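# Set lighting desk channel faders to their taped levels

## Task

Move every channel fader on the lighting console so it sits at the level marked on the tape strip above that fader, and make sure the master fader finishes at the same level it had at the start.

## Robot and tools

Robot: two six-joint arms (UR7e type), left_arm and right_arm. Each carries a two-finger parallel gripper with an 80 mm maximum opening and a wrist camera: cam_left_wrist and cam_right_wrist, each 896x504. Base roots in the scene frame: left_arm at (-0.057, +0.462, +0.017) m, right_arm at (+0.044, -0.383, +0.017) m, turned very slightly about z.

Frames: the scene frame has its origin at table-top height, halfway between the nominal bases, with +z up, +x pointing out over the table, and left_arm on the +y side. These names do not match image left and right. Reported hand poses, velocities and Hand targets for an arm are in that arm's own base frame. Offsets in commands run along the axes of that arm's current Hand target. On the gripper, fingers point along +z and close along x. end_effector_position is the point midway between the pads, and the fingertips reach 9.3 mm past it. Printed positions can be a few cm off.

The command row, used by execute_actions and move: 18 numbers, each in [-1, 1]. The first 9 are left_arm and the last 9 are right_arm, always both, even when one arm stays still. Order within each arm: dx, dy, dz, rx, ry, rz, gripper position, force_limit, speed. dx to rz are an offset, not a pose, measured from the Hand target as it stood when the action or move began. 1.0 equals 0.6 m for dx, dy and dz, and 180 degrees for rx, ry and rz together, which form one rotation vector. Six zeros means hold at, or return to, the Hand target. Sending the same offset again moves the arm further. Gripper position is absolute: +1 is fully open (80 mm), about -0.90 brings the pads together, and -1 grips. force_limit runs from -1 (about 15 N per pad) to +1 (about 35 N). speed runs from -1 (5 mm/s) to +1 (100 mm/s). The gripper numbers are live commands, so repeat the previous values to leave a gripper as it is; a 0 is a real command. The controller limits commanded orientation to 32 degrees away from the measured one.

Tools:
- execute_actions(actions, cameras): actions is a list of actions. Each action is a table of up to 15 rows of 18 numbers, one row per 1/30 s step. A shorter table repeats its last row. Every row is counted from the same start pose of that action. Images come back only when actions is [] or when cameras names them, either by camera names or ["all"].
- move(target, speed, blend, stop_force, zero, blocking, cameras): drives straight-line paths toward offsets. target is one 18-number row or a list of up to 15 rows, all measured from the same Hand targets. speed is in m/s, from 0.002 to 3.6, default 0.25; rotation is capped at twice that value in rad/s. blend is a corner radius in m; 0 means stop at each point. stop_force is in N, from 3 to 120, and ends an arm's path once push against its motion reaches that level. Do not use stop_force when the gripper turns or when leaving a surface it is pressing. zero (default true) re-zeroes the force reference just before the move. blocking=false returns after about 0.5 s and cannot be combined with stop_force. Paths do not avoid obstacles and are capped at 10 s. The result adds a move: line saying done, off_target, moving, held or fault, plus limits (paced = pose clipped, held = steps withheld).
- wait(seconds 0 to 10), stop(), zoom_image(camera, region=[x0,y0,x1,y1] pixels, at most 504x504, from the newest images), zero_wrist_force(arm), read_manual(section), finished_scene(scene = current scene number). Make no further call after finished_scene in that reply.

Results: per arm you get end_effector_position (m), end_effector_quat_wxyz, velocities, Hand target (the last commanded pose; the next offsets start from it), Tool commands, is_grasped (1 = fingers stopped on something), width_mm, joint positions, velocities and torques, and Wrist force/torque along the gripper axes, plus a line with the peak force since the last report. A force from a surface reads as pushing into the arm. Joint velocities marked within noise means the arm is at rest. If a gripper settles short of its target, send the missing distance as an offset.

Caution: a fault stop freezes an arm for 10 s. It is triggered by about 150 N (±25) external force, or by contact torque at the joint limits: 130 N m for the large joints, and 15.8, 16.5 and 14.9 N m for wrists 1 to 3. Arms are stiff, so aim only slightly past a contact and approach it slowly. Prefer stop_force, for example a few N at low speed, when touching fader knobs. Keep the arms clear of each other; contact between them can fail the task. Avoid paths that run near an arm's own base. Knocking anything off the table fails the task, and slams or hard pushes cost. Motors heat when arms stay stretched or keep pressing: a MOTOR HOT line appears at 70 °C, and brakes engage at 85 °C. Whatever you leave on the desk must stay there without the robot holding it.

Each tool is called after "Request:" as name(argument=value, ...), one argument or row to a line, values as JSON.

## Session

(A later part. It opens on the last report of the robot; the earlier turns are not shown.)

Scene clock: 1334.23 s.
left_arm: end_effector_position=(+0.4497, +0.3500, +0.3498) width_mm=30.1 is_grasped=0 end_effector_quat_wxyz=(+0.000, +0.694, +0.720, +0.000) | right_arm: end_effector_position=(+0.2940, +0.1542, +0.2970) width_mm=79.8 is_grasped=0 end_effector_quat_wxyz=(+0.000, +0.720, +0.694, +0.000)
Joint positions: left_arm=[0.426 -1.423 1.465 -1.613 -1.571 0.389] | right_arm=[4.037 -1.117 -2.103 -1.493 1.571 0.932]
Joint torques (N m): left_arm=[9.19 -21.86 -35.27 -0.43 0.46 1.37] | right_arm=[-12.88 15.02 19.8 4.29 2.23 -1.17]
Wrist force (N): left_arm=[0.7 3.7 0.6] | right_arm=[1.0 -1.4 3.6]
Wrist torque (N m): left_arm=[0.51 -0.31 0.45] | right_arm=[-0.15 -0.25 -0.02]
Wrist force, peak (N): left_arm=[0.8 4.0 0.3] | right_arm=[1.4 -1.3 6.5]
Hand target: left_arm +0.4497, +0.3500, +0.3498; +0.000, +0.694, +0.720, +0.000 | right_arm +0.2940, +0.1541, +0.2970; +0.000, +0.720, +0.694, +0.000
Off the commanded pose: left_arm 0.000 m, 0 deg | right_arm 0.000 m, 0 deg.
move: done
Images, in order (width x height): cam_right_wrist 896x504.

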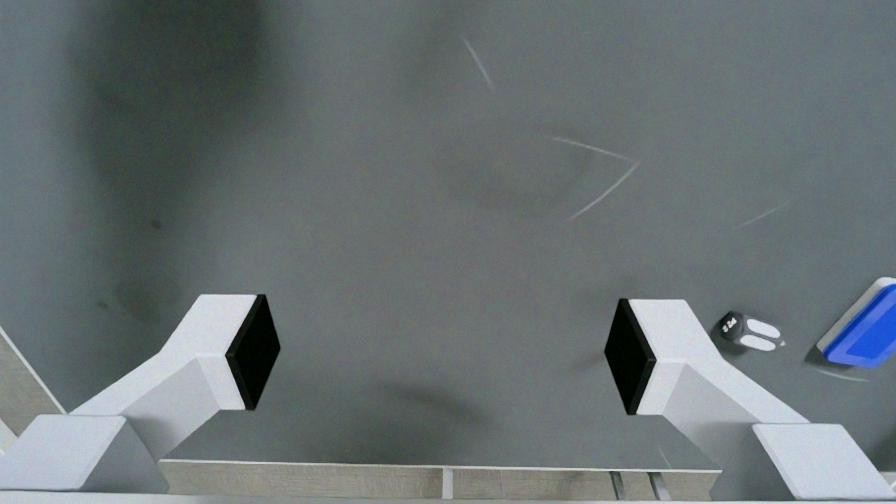

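Request:
move(
  target=[-0.7565,-0.1545,0.308,0,0,0,0.996,-1,1,0,0,0,0,0,0,0.996,-1,1],
  speed=0.35,
  cameras=["cam_left_wrist"],
)

Request:
zoom_image(
  camera="cam_left_wrist",
  region=[370, 10, 520, 160],
)

Request:
zoom_image(
  camera="cam_left_wrist",
  region=[370, 170, 520, 320],
)

Scene clock: 1343.73 s.
left_arm: end_effector_position=(+0.3738, -0.1069, +0.1652) width_mm=79.8 is_grasped=0 end_effector_quat_wxyz=(+0.000, +0.694, +0.720, +0.000) end_effector_velocity=(-0.001, -0.001, +0.000) end_effector_angular_velocity=(+0.000, +0.001, +0.002) | right_arm: end_effector_position=(+0.2940, +0.1541, +0.2970) width_mm=79.8 is_grasped=0 end_effector_quat_wxyz=(+0.000, +0.720, +0.694, +0.000)
Joint positions: left_arm=[-0.629 -1.742 2.275 -2.105 -1.571 -0.665] | right_arm=[4.037 -1.116 -2.103 -1.493 1.571 0.932]
Joint velocities: left_arm=[-0.003 -0.001 0 0.001 -0.001 -0.005] | right_arm=[within noise]
Joint torques (N m): left_arm=[-11.21 -8.3 -26.77 -3.52 -1.68 -1.74] | right_arm=[-14.64 15.25 14.96 -0.25 2.48 -1.15]
Wrist force (N): left_arm=[0.4 3.6 0.0] | right_arm=[1.2 -1.1 3.8]
Wrist torque (N m): left_arm=[0.52 -0.29 0.53] | right_arm=[-0.12 -0.27 -0.03]
Wrist force, peak (N): left_arm=[3.9 4.3 -1.1] | right_arm=[1.4 -1.6 4.0]
Hand target: left_arm +0.3738, -0.1071, +0.1652; +0.000, +0.694, +0.720, +0.000 | right_arm +0.2940, +0.1541, +0.2970; +0.000, +0.720, +0.694, +0.000
Off the commanded pose: left_arm 0.000 m, 0 deg | right_arm 0.000 m, 0 deg.
move: done
Images, in order (width x height): cam_left_wrist 896x504.

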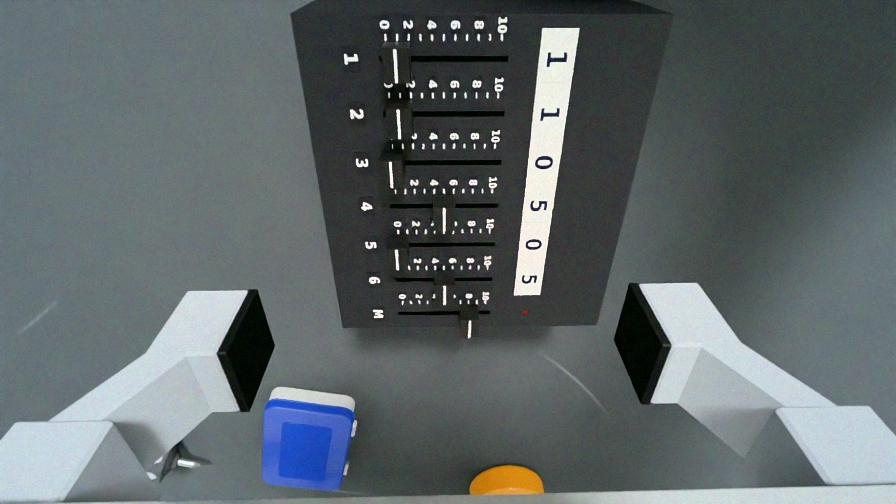

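Scaled by 3.360 from the camera's 896x504 image, which has a finer 1280x720 frame.

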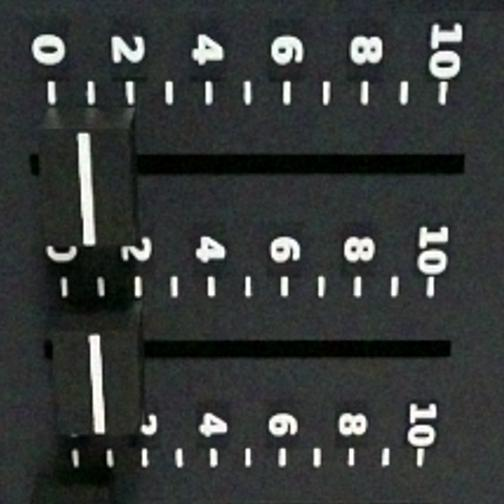

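Scaled by 3.360 from the camera's 896x504 image, which has a finer 1280x720 frame.

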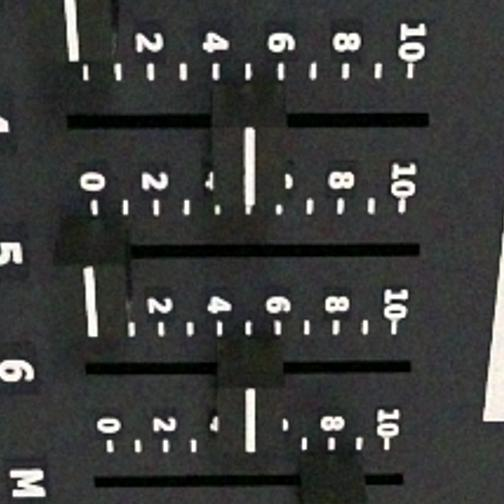

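Request:
move(
  target=[
    [0.01853,-0.04843,0.186,0,0,0,0.996,-1,1,0,0,0,0,0,0,0.996,-1,1],
    [0.01853,-0.04843,0.186,0,0,0,-1,-1,1,0,0,0,0,0,0,0.996,-1,1],
    [0.01853,-0.04843,0.186,0,0,0,0.996,-1,1,0,0,0,0,0,0,0.996,-1,1],
    [-0.01207,-0.01225,0.186,0,0,0,0.996,-1,1,0,0,0,0,0,0,0.996,-1,1],
    [-0.01207,-0.01225,0.186,0,0,0,-1,-1,1,0,0,0,0,0,0,0.996,-1,1],
    [-0.01207,-0.01225,0.186,0,0,0,0.996,-1,1,0,0,0,0,0,0,0.996,-1,1],
    [0.01233,0.025,0.186,0,0,0,0.996,-1,1,0,0,0,0,0,0,0.996,-1,1],
    [0.03235,0.025,0.186,0,0,0,0.996,-1,1,0,0,0,0,0,0,0.996,-1,1],
    [0.03235,0.025,0.186,0,0,0,-1,-1,1,0,0,0,0,0,0,0.996,-1,1],
  ],
  speed=[0.25,0.25,0.2,0.2,0.2,0.2,0.2,0.08,0.08],
  cameras=["cam_left_wrist"],
)

Request:
zoom_image(
  camera="cam_left_wrist",
  region=[250, 150, 600, 400],
)

Scene clock: 1403.03 s.
left_arm: end_effector_position=(+0.3882, -0.0872, +0.0536) width_mm=9.7 is_grasped=1 end_effector_quat_wxyz=(+0.000, +0.694, +0.720, +0.000) | right_arm: end_effector_position=(+0.2940, +0.1541, +0.2970) width_mm=79.8 is_grasped=0 end_effector_quat_wxyz=(+0.000, +0.720, +0.694, +0.000)
Joint positions: left_arm=[-0.563 -1.473 2.406 -2.505 -1.571 -0.599] | right_arm=[4.037 -1.116 -2.103 -1.493 1.571 0.932]
Joint torques (N m): left_arm=[4.01 -11.05 -25.11 -0.35 -1.72 1.43] | right_arm=[-14.09 14.2 15.35 0.04 2.45 -1.35]
Wrist force (N): left_arm=[-0.8 4.3 0.3] | right_arm=[1.2 -1.5 3.8]
Wrist torque (N m): left_arm=[0.51 -0.29 0.44] | right_arm=[-0.17 -0.28 -0.02]
Wrist force, peak (N): left_arm=[-0.2 4.6 -2.6] | right_arm=[1.3 -1.4 4.1]
Hand target: left_arm +0.3882, -0.0872, +0.0536; +0.000, +0.694, +0.720, +0.000 | right_arm +0.2940, +0.1541, +0.2970; +0.000, +0.720, +0.694, +0.000
Off the commanded pose: left_arm 0.000 m, 0 deg | right_arm 0.000 m, 0 deg.
move: done
Images, in order (width x height): cam_left_wrist 896x504.

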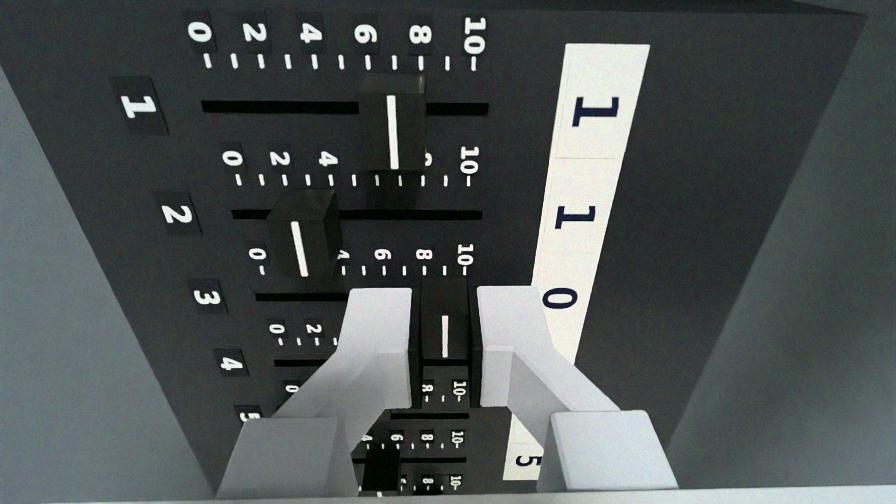

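Scaled by 1.440 from the camera's 896x504 image, which has a finer 1280x720 frame.

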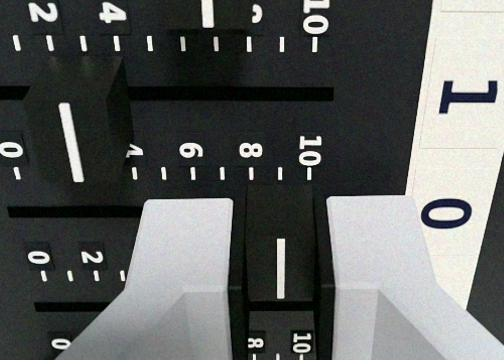

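Request:
move(
  target=[
    [0,0,0,0,0,0,0.996,-1,1,0,0,0,0,0,0,0.996,-1,1],
    [-0.06062,0.03633,0,0,0,0,0.996,-1,1,0,0,0,0,0,0,0.996,-1,1],
    [-0.06062,0.03633,0,0,0,0,-1,-1,1,0,0,0,0,0,0,0.996,-1,1],
    [-0.06062,0.03633,0,0,0,0,0.996,-1,1,0,0,0,0,0,0,0.996,-1,1],
    [-0.0237,0.07333,0,0,0,0,0.996,-1,1,0,0,0,0,0,0,0.996,-1,1],
    [-0.0237,0.07333,0,0,0,0,-1,-1,1,0,0,0,0,0,0,0.996,-1,1],
    [-0.0237,0.07333,0,0,0,0,0.996,-1,1,0,0,0,0,0,0,0.996,-1,1],
    [-0.05425,0.10717,0,0,0,0,0.996,-1,1,0,0,0,0,0,0,0.996,-1,1],
    [-0.05425,0.10717,0,0,0,0,-1,-1,1,0,0,0,0,0,0,0.996,-1,1],
  ],
  speed=0.2,
  cameras=["cam_left_wrist"],
)

Request:
zoom_image(
  camera="cam_left_wrist",
  region=[300, 150, 650, 400],
)

Scene clock: 1421.23 s.
left_arm: end_effector_position=(+0.4536, -0.1173, +0.0536) width_mm=9.7 is_grasped=1 end_effector_quat_wxyz=(+0.000, +0.694, +0.720, +0.000) | right_arm: end_effector_position=(+0.2940, +0.1541, +0.2970) width_mm=79.8 is_grasped=0 end_effector_quat_wxyz=(+0.000, +0.720, +0.694, +0.000)
Joint positions: left_arm=[-0.542 -1.328 2.217 -2.461 -1.571 -0.578] | right_arm=[4.037 -1.116 -2.103 -1.493 1.571 0.932]
Joint torques (N m): left_arm=[9.31 -35.03 -7.58 -4.41 -0.47 1.32] | right_arm=[-12.49 13.73 16.47 0.39 2.26 -1.31]
Wrist force (N): left_arm=[1.7 2.7 0.4] | right_arm=[1.4 -1.4 4.0]
Wrist torque (N m): left_arm=[0.48 -0.33 0.43] | right_arm=[-0.16 -0.29 -0.02]
Wrist force, peak (N): left_arm=[-0.6 4.4 0.4] | right_arm=[1.3 -1.6 4.0]
Hand target: left_arm +0.4536, -0.1173, +0.0536; +0.000, +0.694, +0.720, +0.000 | right_arm +0.2940, +0.1541, +0.2970; +0.000, +0.720, +0.694, +0.000
Off the commanded pose: left_arm 0.000 m, 0 deg | right_arm 0.000 m, 0 deg.
move: done
Images, in order (width x height): cam_left_wrist 896x504.

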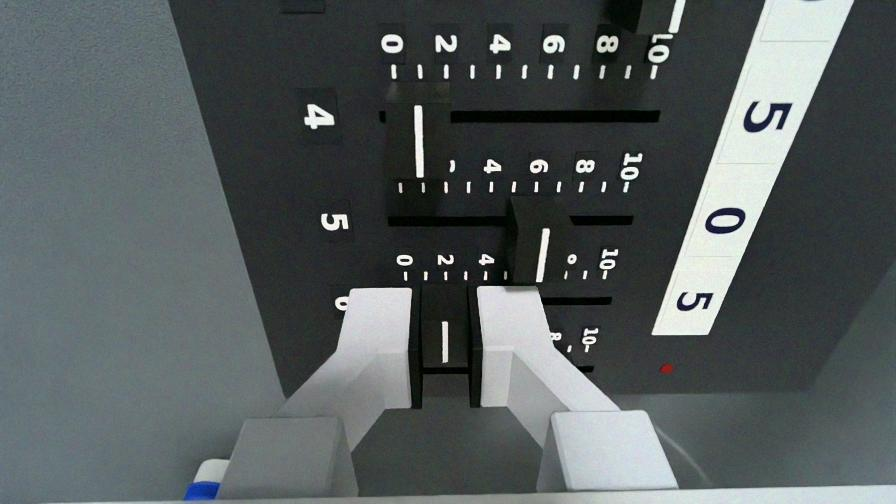

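Scaled by 1.440 from the camera's 896x504 image, which has a finer 1280x720 frame.

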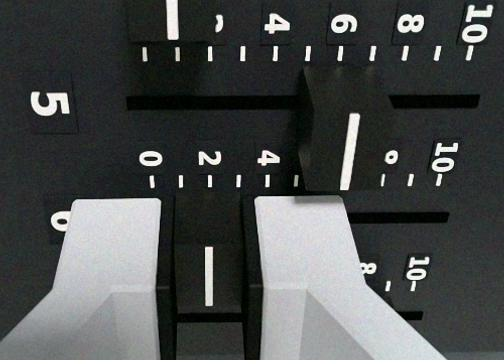

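Request:
move(
  target=[
    [0,0,0,0,0,0,0.996,-1,1,0,0,0,0,0,0,0.996,-1,1],
    [0,0,-0.05,0,0,0,0.996,-1,1,0,0,0,0,0,0,0.996,-1,1],
    [0.0219,-0.13217,-0.186,0,0,0,0.996,-1,1,0,0,0,0,0,0,0.996,-1,1],
  ],
  speed=0.3,
  blend=[0,0.02,0],
  cameras=["cam_left_wrist"],
)

Request:
zoom_image(
  camera="cam_left_wrist",
  region=[370, 10, 520, 160],
)

Request:
zoom_image(
  camera="cam_left_wrist",
  region=[370, 170, 520, 320],
)

Scene clock: 1433.13 s.
left_arm: end_effector_position=(+0.3738, -0.1071, +0.1651) width_mm=79.8 is_grasped=0 end_effector_quat_wxyz=(+0.000, +0.694, +0.720, +0.000) end_effector_velocity=(-0.001, +0.001, +0.001) end_effector_angular_velocity=(+0.002, +0.002, +0.000) | right_arm: end_effector_position=(+0.2940, +0.1541, +0.2970) width_mm=79.8 is_grasped=0 end_effector_quat_wxyz=(+0.000, +0.720, +0.694, +0.000)
Joint positions: left_arm=[-0.629 -1.742 2.275 -2.105 -1.571 -0.665] | right_arm=[4.037 -1.116 -2.103 -1.493 1.571 0.932]
Joint velocities: left_arm=[0 -0.003 -0.001 0.005 0.001 0] | right_arm=[within noise]
Joint torques (N m): left_arm=[2.27 -21.89 -31.82 -0.11 1.75 -0.65] | right_arm=[-13.25 14.26 15.13 0.39 2.2 -1.26]
Wrist force (N): left_arm=[0.4 3.6 0.2] | right_arm=[1.4 -1.6 3.8]
Wrist torque (N m): left_arm=[0.52 -0.29 0.53] | right_arm=[-0.19 -0.30 -0.02]
Wrist force, peak (N): left_arm=[0.3 5.7 -0.7] | right_arm=[1.4 -1.4 4.0]
Hand target: left_arm +0.3738, -0.1071, +0.1652; +0.000, +0.694, +0.720, +0.000 | right_arm +0.2940, +0.1541, +0.2970; +0.000, +0.720, +0.694, +0.000
Off the commanded pose: left_arm 0.000 m, 0 deg | right_arm 0.000 m, 0 deg.
move: done; blend cut to 0.015 m at target 2
Images, in order (width x height): cam_left_wrist 896x504.

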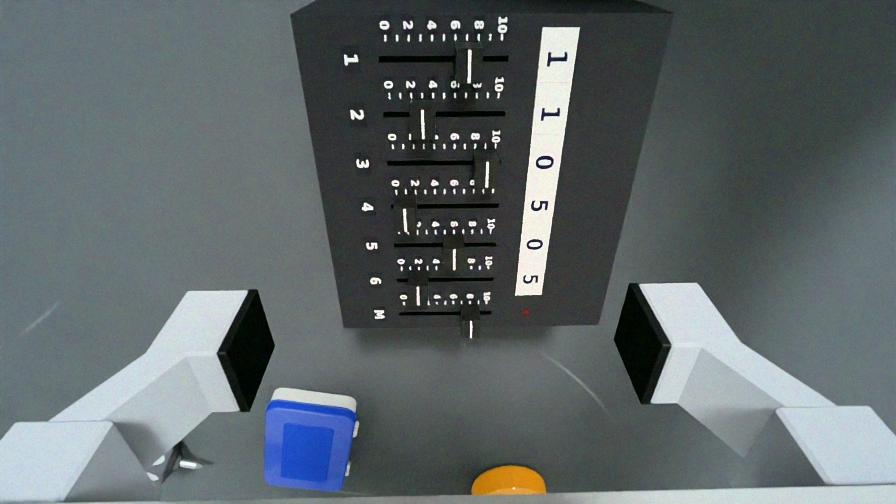

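Scaled by 3.360 from the camera's 896x504 image, which has a finer 1280x720 frame.

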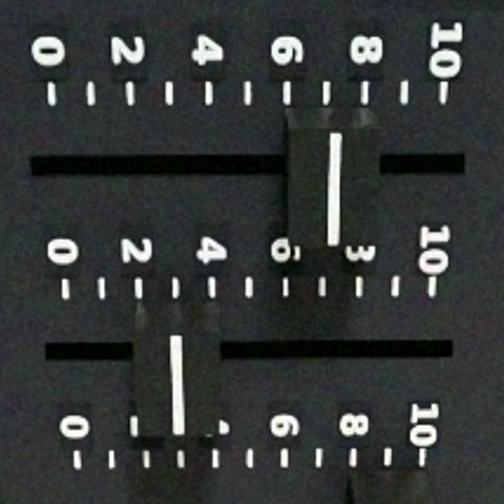

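Scaled by 3.360 from the camera's 896x504 image, which has a finer 1280x720 frame.

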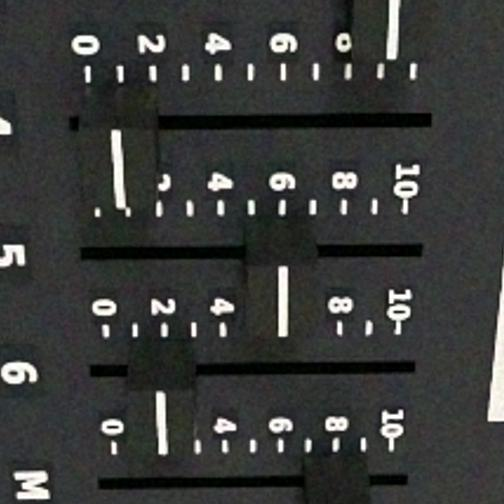

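Request:
move(
  target=[
    [-0.0264,-0.04917,0.186,0,0,0,0.996,-1,1,0,0,0,0,0,0,0.996,-1,1],
    [-0.0264,-0.04917,0.186,0,0,0,-1,-1,1,0,0,0,0,0,0,0.996,-1,1],
    [-0.0264,-0.04917,0.186,0,0,0,0.996,-1,1,0,0,0,0,0,0,0.996,-1,1],
    [-0.02692,-0.0125,0.186,0,0,0,0.996,-1,1,0,0,0,0,0,0,0.996,-1,1],
    [-0.02692,-0.0125,0.186,0,0,0,-1,-1,1,0,0,0,0,0,0,0.996,-1,1],
    [-0.02692,-0.0125,0.186,0,0,0,0.996,-1,1,0,0,0,0,0,0,0.996,-1,1],
    [-0.01167,-0.00833,0.186,0,0,0,0.996,-1,1,0,0,0,0,0,0,0.996,-1,1],
    [-0.01475,0.02417,0.186,0,0,0,0.996,-1,1,0,0,0,0,0,0,0.996,-1,1],
    [-0.03475,0.02417,0.186,0,0,0,0.996,-1,1,0,0,0,0,0,0,0.996,-1,1],
    [-0.03475,0.02417,0.186,0,0,0,-1,-1,1,0,0,0,0,0,0,0.996,-1,1],
  ],
  speed=[0.3,0.25,0.25,0.25,0.25,0.25,0.25,0.2,0.1,0.1],
  blend=[0,0,0,0,0,0,0.004,0.003,0,0],
  cameras=["cam_left_wrist"],
)

Scene clock: 1521.57 s.
left_arm: end_effector_position=(+0.3891, -0.1274, +0.0536) width_mm=9.7 is_grasped=1 end_effector_quat_wxyz=(+0.000, +0.694, +0.720, +0.000) | right_arm: end_effector_position=(+0.2940, +0.1541, +0.2970) width_mm=79.8 is_grasped=0 end_effector_quat_wxyz=(+0.000, +0.720, +0.694, +0.000)
Joint positions: left_arm=[-0.648 -1.447 2.376 -2.5 -1.571 -0.685] | right_arm=[4.037 -1.116 -2.103 -1.493 1.571 0.932]
Joint torques (N m): left_arm=[-10.65 -29.2 -6.82 -4.05 -1.42 -1.7] | right_arm=[-12.19 12.6 16.19 0.98 2.3 -1.17]
Wrist force (N): left_arm=[1.1 3.1 0.3] | right_arm=[1.0 -1.3 3.6]
Wrist torque (N m): left_arm=[0.52 -0.28 0.53] | right_arm=[-0.15 -0.25 -0.01]
Wrist force, peak (N): left_arm=[1.0 5.4 0.5] | right_arm=[1.2 -1.6 4.1]
Hand target: left_arm +0.3891, -0.1274, +0.0536; +0.000, +0.694, +0.720, +0.000 | right_arm +0.2940, +0.1541, +0.2970; +0.000, +0.720, +0.694, +0.000
Off the commanded pose: left_arm 0.000 m, 0 deg | right_arm 0.000 m, 0 deg.
move: done
Images, in order (width x height): cam_left_wrist 896x504.

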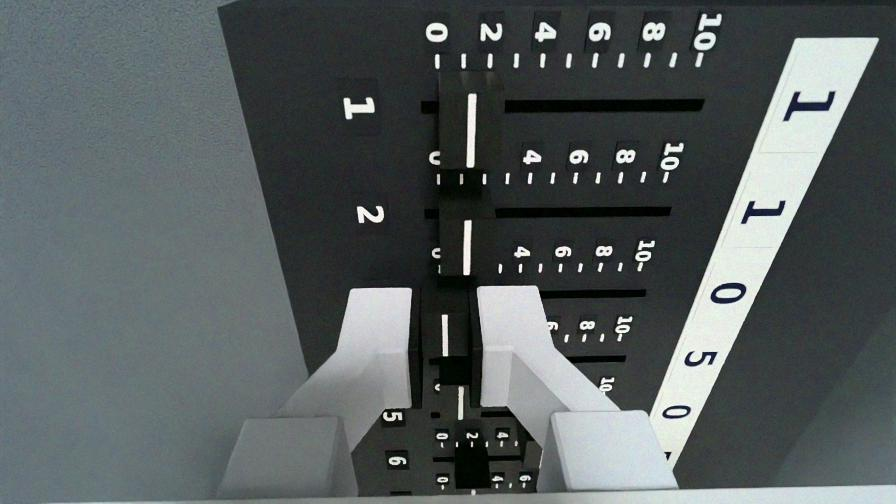

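Request:
move(
  target=[
    [0,0,0,0,0,0,0.996,-1,1,0,0,0,0,0,0,0.996,-1,1],
    [0.03702,0.03717,0,0,0,0,0.996,-1,1,0,0,0,0,0,0,0.996,-1,1],
    [0.03702,0.03717,0,0,0,0,-1,-1,1,0,0,0,0,0,0,0.996,-1,1],
    [0.03702,0.03717,0,0,0,0,0.996,-1,1,0,0,0,0,0,0,0.996,-1,1],
    [-0.00083,0.07333,0,0,0,0,0.996,-1,1,0,0,0,0,0,0,0.996,-1,1],
    [-0.00083,0.07333,0,0,0,0,-1,-1,1,0,0,0,0,0,0,0.996,-1,1],
    [-0.00083,0.07333,0,0,0,0,0.996,-1,1,0,0,0,0,0,0,0.996,-1,1],
    [0.03633,0.10917,0,0,0,0,0.996,-1,1,0,0,0,0,0,0,0.996,-1,1],
    [0.03633,0.10917,0,0,0,0,-1,-1,1,0,0,0,0,0,0,0.996,-1,1],
  ],
  speed=0.2,
  cameras=["cam_left_wrist"],
)

Scene clock: 1571.73 s.
left_arm: end_effector_position=(+0.4538, -0.1032, +0.0536) width_mm=9.7 is_grasped=1 end_effector_quat_wxyz=(+0.000, +0.694, +0.720, +0.000) | right_arm: end_effector_position=(+0.2940, +0.1541, +0.2970) width_mm=79.8 is_grasped=0 end_effector_quat_wxyz=(+0.000, +0.720, +0.694, +0.000)
Joint positions: left_arm=[-0.514 -1.334 2.226 -2.464 -1.571 -0.551] | right_arm=[4.037 -1.116 -2.103 -1.493 1.571 0.932]
Joint torques (N m): left_arm=[-10.67 -34.08 -6.5 -4.09 -1.61 1.39] | right_arm=[-13.15 13.39 15.94 1.1 2.27 -1.1]
Wrist force (N): left_arm=[-0.3 4.1 0.4] | right_arm=[1.2 -1.3 3.9]
Wrist torque (N m): left_arm=[0.49 -0.34 0.45] | right_arm=[-0.15 -0.27 -0.02]
Wrist force, peak (N): left_arm=[-0.4 4.5 0.6] | right_arm=[1.3 -1.3 4.2]
Hand target: left_arm +0.4538, -0.1032, +0.0536; +0.000, +0.694, +0.720, +0.000 | right_arm +0.2940, +0.1541, +0.2970; +0.000, +0.720, +0.694, +0.000
Off the commanded pose: left_arm 0.000 m, 0 deg | right_arm 0.000 m, 0 deg.
move: done
Images, in order (width x height): cam_left_wrist 896x504.

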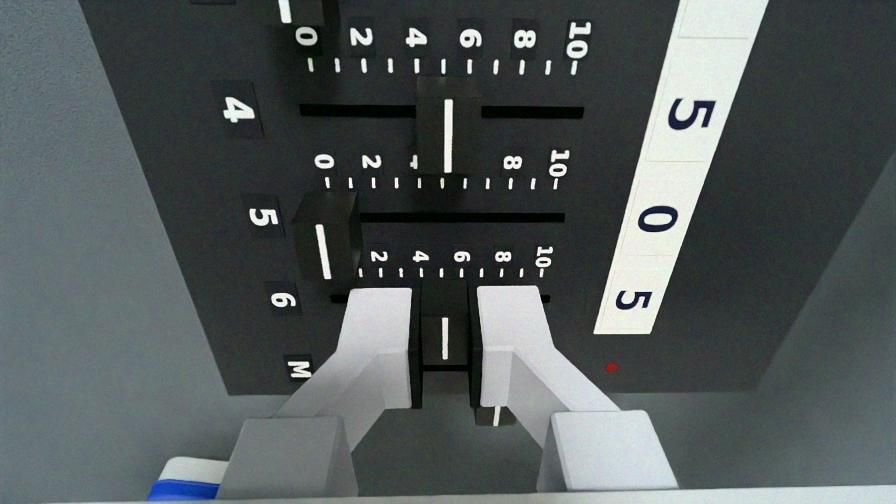

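Request:
move(
  target=[
    [0,0,0,0,0,0,0.996,-1,1,0,0,0,0,0,0,0.996,-1,1],
    [-0.0016,-0.1333,-0.186,0,0,0,0.996,-1,1,0,0,0,0,0,0,0.996,-1,1],
  ],
  speed=0.25,
  cameras=["cam_left_wrist"],
)

Request:
zoom_image(
  camera="cam_left_wrist",
  region=[370, 10, 520, 160],
)

Request:
zoom_image(
  camera="cam_left_wrist",
  region=[370, 170, 520, 320],
)

Scene clock: 1580.40 s.
left_arm: end_effector_position=(+0.3739, -0.1071, +0.1652) width_mm=79.8 is_grasped=0 end_effector_quat_wxyz=(+0.001, +0.694, +0.720, +0.000) end_effector_velocity=(-0.001, +0.000, +0.000) end_effector_angular_velocity=(+0.001, +0.003, -0.001) | right_arm: end_effector_position=(+0.2940, +0.1541, +0.2970) width_mm=79.8 is_grasped=0 end_effector_quat_wxyz=(+0.000, +0.720, +0.694, +0.000)
Joint positions: left_arm=[-0.629 -1.742 2.275 -2.105 -1.571 -0.665] | right_arm=[4.037 -1.116 -2.103 -1.493 1.571 0.932]
Joint velocities: left_arm=[-0.001 -0.002 0 0.005 -0.001 0] | right_arm=[within noise]
Joint torques (N m): left_arm=[2.5 -20.7 -15.07 -0.08 1.95 -0.69] | right_arm=[-12.58 12.16 16.37 1.23 2.32 -1.07]
Wrist force (N): left_arm=[0.3 3.5 0.2] | right_arm=[1.2 -1.3 3.9]
Wrist torque (N m): left_arm=[0.51 -0.29 0.54] | right_arm=[-0.15 -0.27 -0.03]
Wrist force, peak (N): left_arm=[0.8 5.3 2.6] | right_arm=[1.4 -1.6 4.1]
Hand target: left_arm +0.3738, -0.1071, +0.1652; +0.000, +0.694, +0.720, +0.000 | right_arm +0.2940, +0.1541, +0.2970; +0.000, +0.720, +0.694, +0.000
Off the commanded pose: left_arm 0.000 m, 0 deg | right_arm 0.000 m, 0 deg.
move: done
Images, in order (width x height): cam_left_wrist 896x504.

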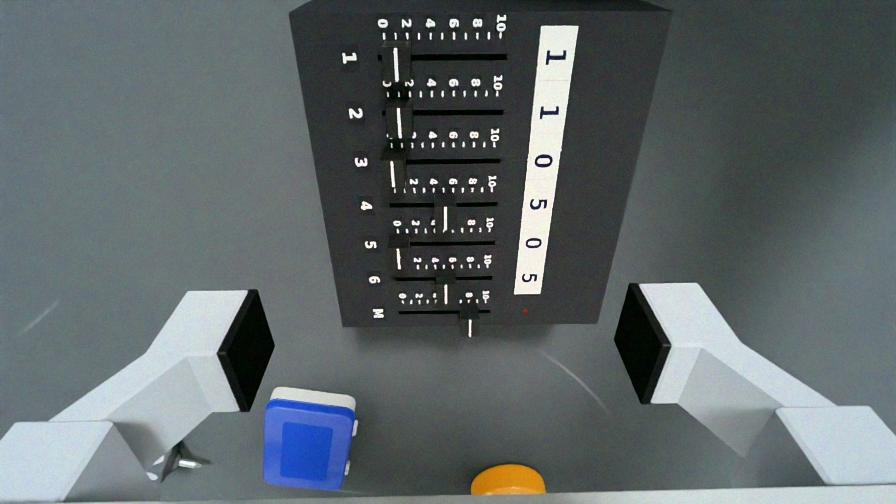

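Scaled by 3.360 from the camera's 896x504 image, which has a finer 1280x720 frame.

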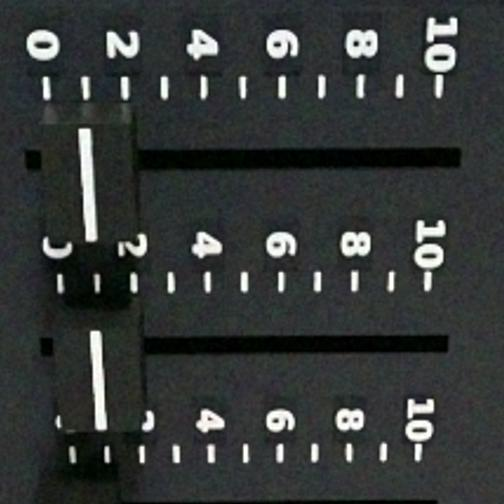

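Scaled by 3.360 from the camera's 896x504 image, which has a finer 1280x720 frame.

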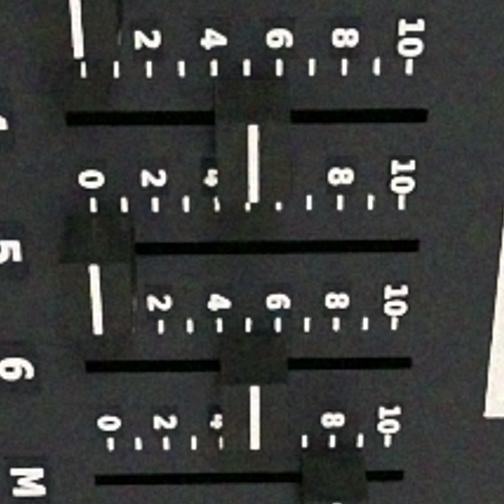

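Request:
move(
  target=[
    [0.01022,-0.0485,0.186,0,0,0,1,-1,1,0,0,0,0,0,0,0.996,-1,1],
    [0.01022,-0.0485,0.186,0,0,0,-1,-1,1,0,0,0,0,0,0,0.996,-1,1],
    [0.01022,-0.0485,0.186,0,0,0,1,-1,1,0,0,0,0,0,0,0.996,-1,1],
    [-0.00523,-0.01208,0.186,0,0,0,-1,-1,1,0,0,0,0,0,0,0.996,-1,1],
    [-0.00523,-0.01208,0.186,0,0,0,1,-1,1,0,0,0,0,0,0,0.996,-1,1],
    [0.01682,0.02493,0.186,0,0,0,-1,-1,1,0,0,0,0,0,0,0.996,-1,1],
    [0.01682,0.02493,0.186,0,0,0,1,-1,1,0,0,0,0,0,0,0.996,-1,1],
    [-0.02113,0.061,0.186,0,0,0,-1,-1,1,0,0,0,0,0,0,0.996,-1,1],
    [-0.02113,0.061,0.186,0,0,0,1,-1,1,0,0,0,0,0,0,0.996,-1,1],
    [-0.01408,0.09777,0.186,0,0,0,-1,-1,1,0,0,0,0,0,0,0.996,-1,1],
    [-0.01408,0.09777,0.186,0,0,0,1,-1,1,0,0,0,0,0,0,0.996,-1,1],
    [0.02297,0.135,0.186,0,0,0,-1,-1,1,0,0,0,0,0,0,0.996,-1,1],
    [0.02297,0.135,0.186,0,0,0,1,-1,1,0,0,0,0,0,0,0.996,-1,1],
  ],
  speed=[0.3,0.2,0.2,0.2,0.2,0.2,0.2,0.2,0.2,0.2,0.2,0.2,0.2],
  cameras=["cam_left_wrist"],
)

Scene clock: 1809.17 s.
left_arm: end_effector_position=(+0.4109, -0.1185, +0.0536) width_mm=9.7 is_grasped=1 end_effector_quat_wxyz=(+0.000, +0.694, +0.720, +0.000) | right_arm: end_effector_position=(+0.2940, +0.1541, +0.2970) width_mm=79.8 is_grasped=0 end_effector_quat_wxyz=(+0.000, +0.720, +0.694, +0.000)
Joint positions: left_arm=[-0.598 -1.409 2.328 -2.49 -1.571 -0.634] | right_arm=[4.037 -1.116 -2.103 -1.493 1.571 0.932]
Joint torques (N m): left_arm=[9.1 -30.88 -6.06 -4.35 0 1.29] | right_arm=[-12.67 12.41 16.68 1.64 2.32 -1.17]
Wrist force (N): left_arm=[1.5 2.8 0.4] | right_arm=[1.3 -1.3 3.8]
Wrist torque (N m): left_arm=[0.49 -0.33 0.44] | right_arm=[-0.15 -0.29 -0.02]
Wrist force, peak (N): left_arm=[0.0 4.9 -2.5] | right_arm=[1.2 -1.5 4.1]
Hand target: left_arm +0.4109, -0.1185, +0.0536; +0.000, +0.694, +0.720, +0.000 (not the last commanded pose) | right_arm +0.2940, +0.1541, +0.2970; +0.000, +0.720, +0.694, +0.000
Tool commands: left_gripper/position=-1.0 left_gripper/force_limit=-1.0 left_gripper/speed=+1.0 right_gripper/position=+0.996 right_gripper/force_limit=-1.0 right_gripper/speed=+1.0
Off the commanded pose: left_arm 0.052 m, 0 deg | right_arm 0.000 m, 0 deg.
move: off_target (left_arm; path cut at 10 s); path passed 8 of 13 targets; target 9's new numbers were not sent; target 10's new numbers were not sent; target 11's new numbers were not sent; target 12's new numbers were not sent; target 13's new numbers were not sent
Images, in order (width x height): cam_left_wrist 896x504.

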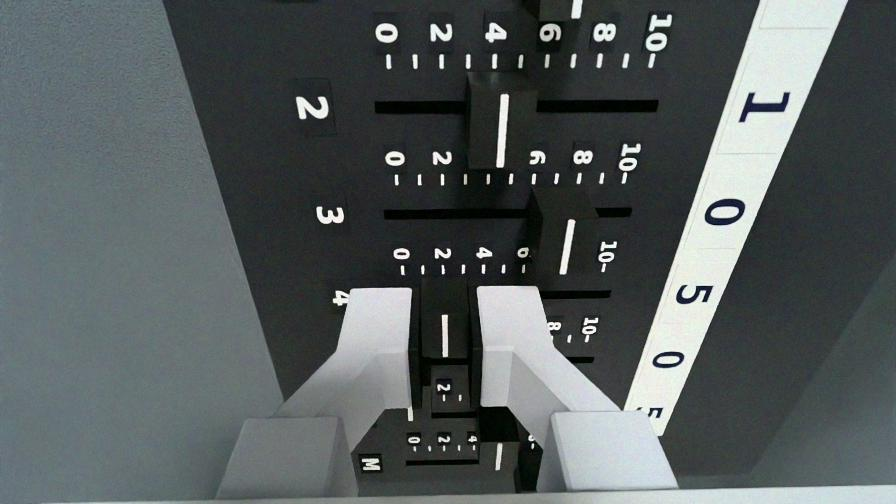

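Request:
move(
  target=[
    [0,0,0,0,0,0,1,-1,1,0,0,0,0,0,0,0.996,-1,1],
    [0.00705,0.03677,0,0,0,0,-1,-1,1,0,0,0,0,0,0,0.996,-1,1],
    [0.00705,0.03677,0,0,0,0,1,-1,1,0,0,0,0,0,0,0.996,-1,1],
    [0.0441,0.074,0,0,0,0,-1,-1,1,0,0,0,0,0,0,0.996,-1,1],
    [0.0441,0.074,0,0,0,0,1,-1,1,0,0,0,0,0,0,0.996,-1,1],
    [0.02113,-0.061,-0.186,0,0,0,1,-1,1,0,0,0,0,0,0,0.996,-1,1],
  ],
  speed=[0.2,0.2,0.2,0.2,0.2,0.3],
  cameras=["cam_left_wrist"],
)

Request:
zoom_image(
  camera="cam_left_wrist",
  region=[370, 10, 520, 160],
)

Request:
zoom_image(
  camera="cam_left_wrist",
  region=[370, 170, 520, 320],
)

Scene clock: 1830.07 s.
left_arm: end_effector_position=(+0.3739, -0.1071, +0.1652) width_mm=80.0 is_grasped=0 end_effector_quat_wxyz=(+0.000, +0.694, +0.720, +0.000) end_effector_velocity=(-0.001, +0.000, +0.000) end_effector_angular_velocity=(+0.001, +0.003, -0.001) | right_arm: end_effector_position=(+0.2940, +0.1541, +0.2970) width_mm=79.8 is_grasped=0 end_effector_quat_wxyz=(+0.000, +0.720, +0.694, +0.000)
Joint positions: left_arm=[-0.629 -1.742 2.275 -2.105 -1.571 -0.665] | right_arm=[4.037 -1.116 -2.103 -1.493 1.571 0.932]
Joint velocities: left_arm=[-0.001 -0.002 0.001 0.005 -0.001 0] | right_arm=[within noise]
Joint torques (N m): left_arm=[-4.72 -21.34 -11.33 -0.22 1.4 -1.69] | right_arm=[-11.84 12.48 17.35 1.85 2.44 -1.2]
Wrist force (N): left_arm=[0.2 3.8 0.2] | right_arm=[1.2 -1.2 4.0]
Wrist torque (N m): left_arm=[0.54 -0.28 0.53] | right_arm=[-0.14 -0.27 -0.02]
Wrist force, peak (N): left_arm=[0.8 5.3 2.8] | right_arm=[1.5 -1.7 4.0]
Hand target: left_arm +0.3738, -0.1071, +0.1652; +0.000, +0.694, +0.720, +0.000 | right_arm +0.2940, +0.1541, +0.2970; +0.000, +0.720, +0.694, +0.000
Off the commanded pose: left_arm 0.000 m, 0 deg | right_arm 0.000 m, 0 deg.
move: done
Images, in order (width x height): cam_left_wrist 896x504.

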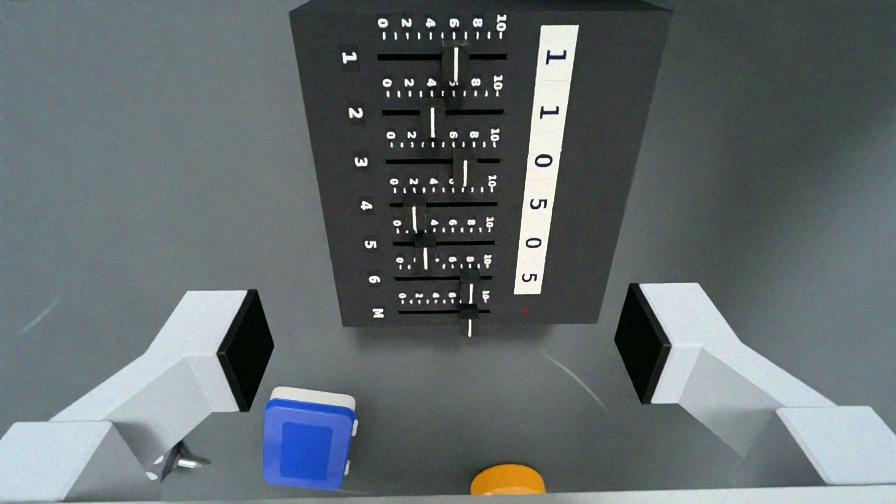

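Scaled by 3.360 from the camera's 896x504 image, which has a finer 1280x720 frame.

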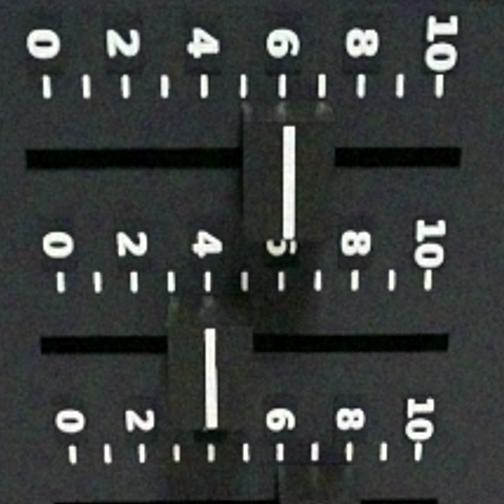

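Scaled by 3.360 from the camera's 896x504 image, which has a finer 1280x720 frame.

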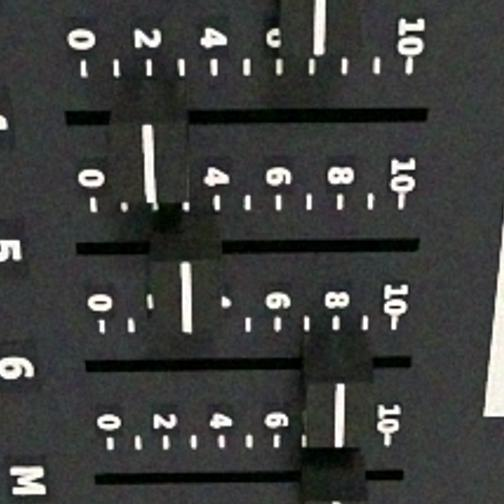

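Request:
move(
  target=[0.8136,0.4930,-0.3057,-0.3798,-0.0346,-0.3413,1,-1,1,0,0,0,0,0,0,0.996,-1,1],
  speed=0.3,
)

Request:
move(
  target=[0,0,0,0,0,0,1,-1,1,0.8080,-0.4986,0.0438,-0.1047,0.3795,0.3601,0.996,-1,1],
  speed=0.25,
  cameras=["all"],
)

Scene clock: 1881.63 s.
left_arm: end_effector_position=(+0.6514, +0.3917, +0.3485) width_mm=80.0 is_grasped=0 end_effector_quat_wxyz=(+0.406, +0.136, +0.833, +0.351) | right_arm: end_effector_position=(+0.2940, +0.1541, +0.2970) width_mm=79.8 is_grasped=0 end_effector_quat_wxyz=(+0.000, +0.720, +0.694, +0.000)
Joint positions: left_arm=[0.299 -1.164 1.705 -3.233 -1.344 -0.805] | right_arm=[4.037 -1.116 -2.103 -1.493 1.571 0.932]
Joint torques (N m): left_arm=[-7.41 -30.76 -31.87 -3.25 -0.93 -1.22] | right_arm=[-11.23 13.03 15.62 2.04 2.35 -1.06]
Wrist force (N): left_arm=[-0.3 0.0 0.1] | right_arm=[1.3 -1.5 3.8]
Wrist torque (N m): left_arm=[0.00 0.04 0.05] | right_arm=[-0.17 -0.28 -0.02]
Wrist force, peak (N): left_arm=[0.5 4.0 0.2] | right_arm=[1.2 -1.4 4.1]
Hand target: left_arm +0.6515, +0.3917, +0.3485; +0.406, +0.136, +0.833, +0.351 | right_arm +0.2940, +0.1541, +0.2970; +0.000, +0.720, +0.694, +0.000
Off the commanded pose: left_arm 0.000 m, 0 deg | right_arm 0.000 m, 0 deg.
move: done

Scene clock: 1885.53 s.
left_arm: end_effector_position=(+0.6515, +0.3917, +0.3485) width_mm=80.0 is_grasped=0 end_effector_quat_wxyz=(+0.406, +0.136, +0.833, +0.351) | right_arm: end_effector_position=(+0.0125, +0.6493, +0.2709) width_mm=79.8 is_grasped=0 end_effector_quat_wxyz=(-0.262, +0.830, +0.103, +0.481)
Joint positions: left_arm=[0.299 -1.164 1.705 -3.233 -1.344 -0.805] | right_arm=[5.228 -1.873 -1.91 -0.689 0.423 3.254]
Joint torques (N m): left_arm=[-11.4 -31.3 -32.01 -4.36 1.94 -1.64] | right_arm=[-13.52 28.26 30.43 3.72 -4.03 1.57]
Wrist force (N): left_arm=[-0.2 -0.1 0.0] | right_arm=[-0.6 -0.2 0.0]
Wrist torque (N m): left_arm=[-0.02 0.02 0.05] | right_arm=[-0.02 0.06 -0.08]
Wrist force, peak (N): left_arm=[-0.3 0.1 0.3] | right_arm=[0.3 -0.8 4.0]
Hand target: left_arm +0.6515, +0.3917, +0.3485; +0.406, +0.136, +0.833, +0.351 | right_arm +0.0125, +0.6494, +0.2709; -0.262, +0.830, +0.103, +0.482
Off the commanded pose: left_arm 0.000 m, 0 deg | right_arm 0.000 m, 0 deg.
move: done

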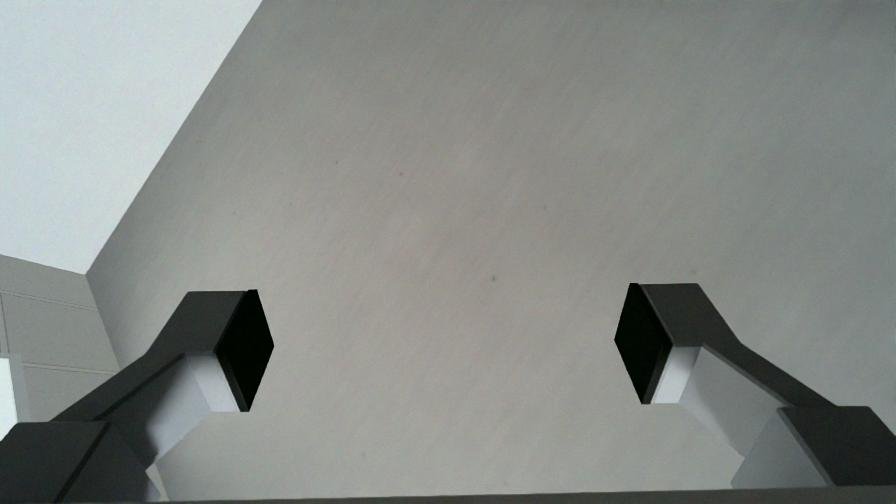

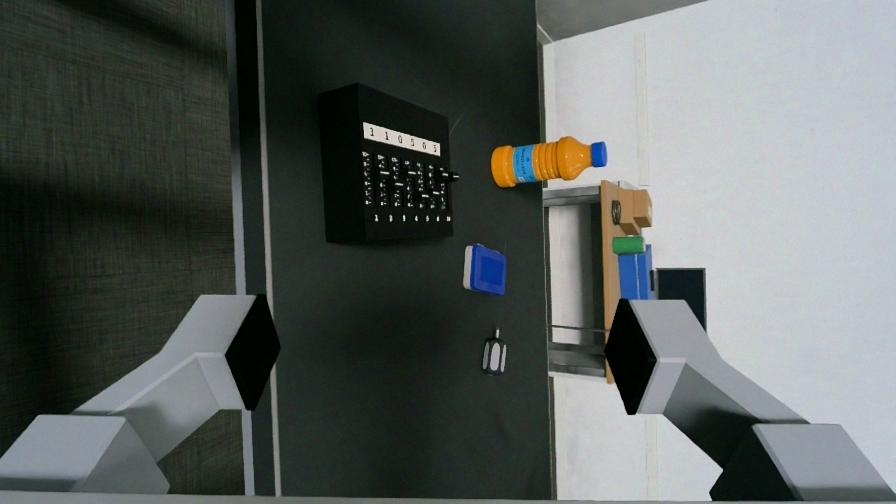

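Request:
move(
  target=[0.04264,-0.7835,-0.62083,0.37985,0.0346,0.3413,1,-1,1,0.0272,0.2808,-0.1781,0,0,0,0.996,-1,1],
  speed=0.5,
  cameras=["cam_left_wrist"],
)

Request:
zoom_image(
  camera="cam_left_wrist",
  region=[350, 0, 540, 190],
)

Request:
zoom_image(
  camera="cam_left_wrist",
  region=[350, 150, 540, 340],
)

Scene clock: 1990.00 s.
left_arm: end_effector_position=(+0.3756, -0.1089, +0.1652) width_mm=80.0 is_grasped=0 end_effector_quat_wxyz=(+0.001, +0.694, +0.720, +0.000) | right_arm: end_effector_position=(+0.0126, +0.4492, +0.2709) width_mm=79.8 is_grasped=0 end_effector_quat_wxyz=(-0.262, +0.830, +0.103, +0.481)
Joint positions: left_arm=[-0.63 -1.736 2.27 -2.107 -1.571 -0.667] | right_arm=[5.506 -1.332 -2.291 -1.463 0.443 3.926]
Joint torques (N m): left_arm=[-11.19 -10.99 -10.99 -1.41 -0.49 1.44] | right_arm=[-13.01 19.47 28.08 2.33 -4.24 1.11]
Wrist force (N): left_arm=[0.3 3.4 0.3] | right_arm=[-0.3 -0.2 -0.2]
Wrist torque (N m): left_arm=[0.49 -0.28 0.54] | right_arm=[-0.04 0.02 -0.05]
Wrist force, peak (N): left_arm=[-3.4 1.3 1.0] | right_arm=[-0.7 0.8 -0.7]
Hand target: left_arm +0.3755, -0.1089, +0.1651; +0.000, +0.694, +0.720, +0.000 | right_arm +0.0127, +0.4492, +0.2709; -0.262, +0.830, +0.103, +0.482
Off the commanded pose: left_arm 0.000 m, 0 deg | right_arm 0.000 m, 0 deg.
move: done
Images, in order (width x height): cam_left_wrist 896x504.

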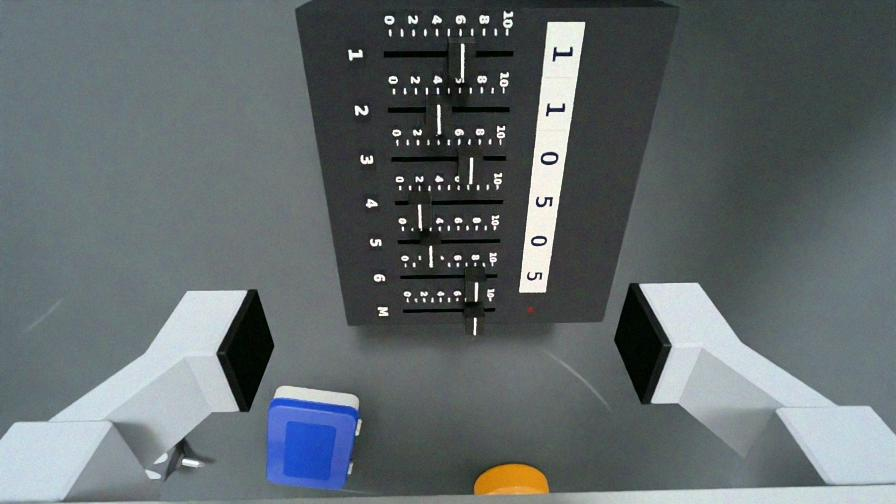

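Scaled by 2.653 from the camera's 896x504 image, which has a finer 1280x720 frame.

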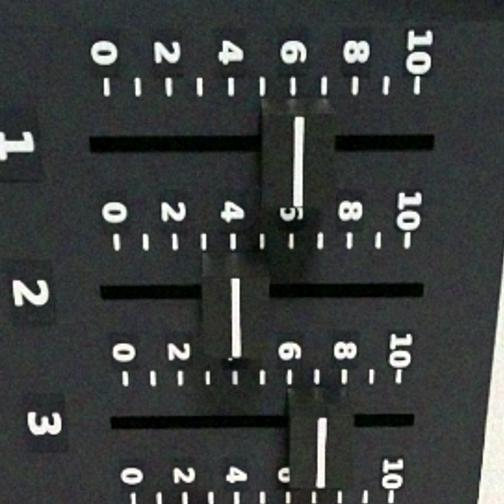

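Scaled by 2.653 from the camera's 896x504 image, which has a finer 1280x720 frame.

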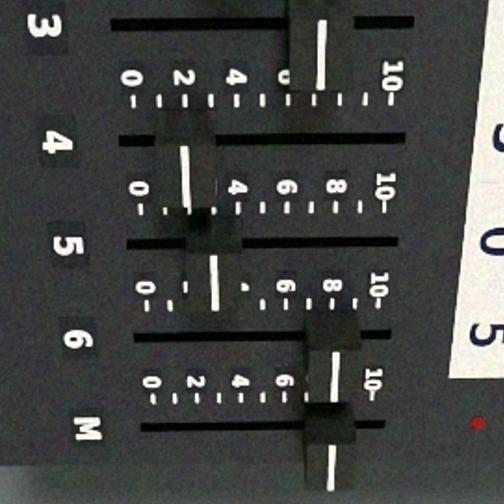

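Request:
move(
  target=[
    [-0.02385,-0.051,0.186,0,0,0,1,-1,1,0,0,0,0,0,0,0.996,-1,1],
    [-0.02385,-0.051,0.186,0,0,0,-1,-1,1,0,0,0,0,0,0,0.996,-1,1],
    [-0.02385,-0.051,0.186,0,0,0,1,-1,1,0,0,0,0,0,0,0.996,-1,1],
  ],
  speed=[0.3,0.2,0.2],
  blocking=false,
)

Scene clock: 2012.83 s.
left_arm: end_effector_position=(+0.3459, -0.1218, +0.0639) width_mm=80.0 is_grasped=0 end_effector_quat_wxyz=(-0.001, +0.694, +0.720, +0.000) end_effector_velocity=(-0.052, -0.033, -0.215) end_effector_angular_velocity=(-0.005, -0.005, +0.002) | right_arm: end_effector_position=(+0.0127, +0.4492, +0.2709) width_mm=79.8 is_grasped=0 end_effector_quat_wxyz=(-0.262, +0.830, +0.103, +0.482)
Joint positions: left_arm=[-0.71 -1.575 2.473 -2.465 -1.572 -0.746] | right_arm=[5.506 -1.332 -2.291 -1.463 0.443 3.926]
Joint velocities: left_arm=[-0.172 0.541 0.347 -0.896 -0.001 -0.174] | right_arm=[within noise]
Joint torques (N m): left_arm=[-10.34 -11.6 -14.1 -5.49 1.34 -2.25] | right_arm=[-13.21 21.3 30.71 -0.52 -4.17 1.44]
Wrist force (N): left_arm=[0.2 2.8 2.4] | right_arm=[-0.6 0.0 -0.1]
Wrist torque (N m): left_arm=[0.39 -0.29 0.57] | right_arm=[-0.02 0.05 -0.05]
Wrist force, peak (N): left_arm=[0.5 4.5 -2.4] | right_arm=[-0.9 -0.2 -0.3]
Hand target: left_arm +0.3458, -0.1242, +0.0547; +0.000, +0.694, +0.720, +0.000 | right_arm +0.0127, +0.4492, +0.2709; -0.262, +0.830, +0.103, +0.482
Tool commands: left_gripper/position=+1.0 left_gripper/force_limit=-1.0 left_gripper/speed=+1.0 right_gripper/position=+0.996 right_gripper/force_limit=-1.0 right_gripper/speed=+1.0
Off the commanded pose: left_arm 0.011 m, 0 deg | right_arm 0.000 m, 0 deg.
move: running; path passed 0 of 3 targets; target 2's new numbers were not sent; target 3's new numbers were not sent

Request:
wait(
  seconds=10,
)

Request:
move(
  target=[
    [-0.00027,0.0367,0,0,0,0,1,-1,1,0,0,0,0,0,0,0.996,-1,1],
    [-0.00027,0.0367,0,0,0,0,-1,-1,1,0,0,0,0,0,0,0.996,-1,1],
    [-0.00027,0.0367,0,0,0,0,1,-1,1,0,0,0,0,0,0,0.996,-1,1],
    [-0.00803,0.0734,0,0,0,0,-1,-1,1,0,0,0,0,0,0,0.996,-1,1],
    [-0.00803,0.0734,0,0,0,0,1,-1,1,0,0,0,0,0,0,0.996,-1,1],
    [0.02922,0.11,0,0,0,0,-1,-1,1,0,0,0,0,0,0,0.996,-1,1],
    [0.02922,0.11,0,0,0,0,1,-1,1,0,0,0,0,0,0,0.996,-1,1],
    [-0.00857,0.1467,0,0,0,0,-1,-1,1,0,0,0,0,0,0,0.996,-1,1],
  ],
  speed=0.2,
  blocking=false,
)

Scene clock: 2018.03 s.
left_arm: end_effector_position=(+0.3455, -0.1244, +0.0535) width_mm=80.0 is_grasped=0 end_effector_quat_wxyz=(+0.000, +0.694, +0.720, +0.000) | right_arm: end_effector_position=(+0.0127, +0.4492, +0.2709) width_mm=79.8 is_grasped=0 end_effector_quat_wxyz=(-0.262, +0.830, +0.103, +0.482)
Joint positions: left_arm=[-0.717 -1.543 2.485 -2.513 -1.571 -0.754] | right_arm=[5.506 -1.332 -2.291 -1.463 0.443 3.926]
Joint torques (N m): left_arm=[-10.13 -8.72 -7.44 -2.66 -1.68 -1.65] | right_arm=[-11.47 20.54 31.67 -0.42 -4.05 1.48]
Wrist force (N): left_arm=[0.6 3.4 0.8] | right_arm=[-0.6 0.0 -0.1]
Wrist torque (N m): left_arm=[0.49 -0.34 0.54] | right_arm=[-0.01 0.06 -0.05]
Wrist force, peak (N): left_arm=[0.0 2.8 3.2] | right_arm=[-0.8 0.0 -0.6]
Hand target: left_arm +0.3455, -0.1244, +0.0535; +0.000, +0.694, +0.720, +0.000 | right_arm +0.0127, +0.4492, +0.2709; -0.262, +0.830, +0.103, +0.482
Tool commands: left_gripper/position=+1.0 left_gripper/force_limit=-1.0 left_gripper/speed=+1.0 right_gripper/position=+0.996 right_gripper/force_limit=-1.0 right_gripper/speed=+1.0
Off the commanded pose: left_arm 0.000 m, 0 deg | right_arm 0.000 m, 0 deg.
earlier move: done
wait: 0.00 of 10 s (the move ended)

Scene clock: 2018.53 s.
left_arm: end_effector_position=(+0.3673, -0.1238, +0.0535) width_mm=80.0 is_grasped=0 end_effector_quat_wxyz=(+0.000, +0.694, +0.720, +0.000) end_effector_velocity=(+0.022, +0.000, -0.001) end_effector_angular_velocity=(+0.001, +0.001, +0.001) | right_arm: end_effector_position=(+0.0127, +0.4492, +0.2709) width_mm=79.8 is_grasped=0 end_effector_quat_wxyz=(-0.262, +0.830, +0.103, +0.482)
Joint positions: left_arm=[-0.676 -1.496 2.433 -2.509 -1.571 -0.713] | right_arm=[5.506 -1.332 -2.291 -1.463 0.443 3.926]
Joint velocities: left_arm=[0.039 0.05 -0.055 0.006 0 0.039] | right_arm=[within noise]
Joint torques (N m): left_arm=[8.87 -12.04 -23.84 -0.16 0.68 1.68] | right_arm=[-11.67 21.31 31.59 -0.56 -4.1 1.47]
Wrist force (N): left_arm=[0.6 4.1 0.5] | right_arm=[-0.6 0.0 -0.3]
Wrist torque (N m): left_arm=[0.56 -0.33 0.40] | right_arm=[-0.02 0.05 -0.05]
Wrist force, peak (N): left_arm=[0.6 4.1 0.5] | right_arm=[-0.8 0.1 -0.4]
Hand target: left_arm +0.3675, -0.1238, +0.0535; +0.000, +0.694, +0.720, +0.000 | right_arm +0.0127, +0.4492, +0.2709; -0.262, +0.830, +0.103, +0.482
Tool commands: left_gripper/position=+1.0 left_gripper/force_limit=-1.0 left_gripper/speed=+1.0 right_gripper/position=+0.996 right_gripper/force_limit=-1.0 right_gripper/speed=+1.0
Off the commanded pose: left_arm 0.066 m, 0 deg | right_arm 0.000 m, 0 deg.
move: running; path passed 1 of 8 targets; target 2's new numbers were not sent; target 3's new numbers were not sent; target 4's new numbers were not sent; target 5's new numbers were not sent; target 6's new numbers were not sent; target 7's new numbers were not sent; target 8's new numbers were not sent


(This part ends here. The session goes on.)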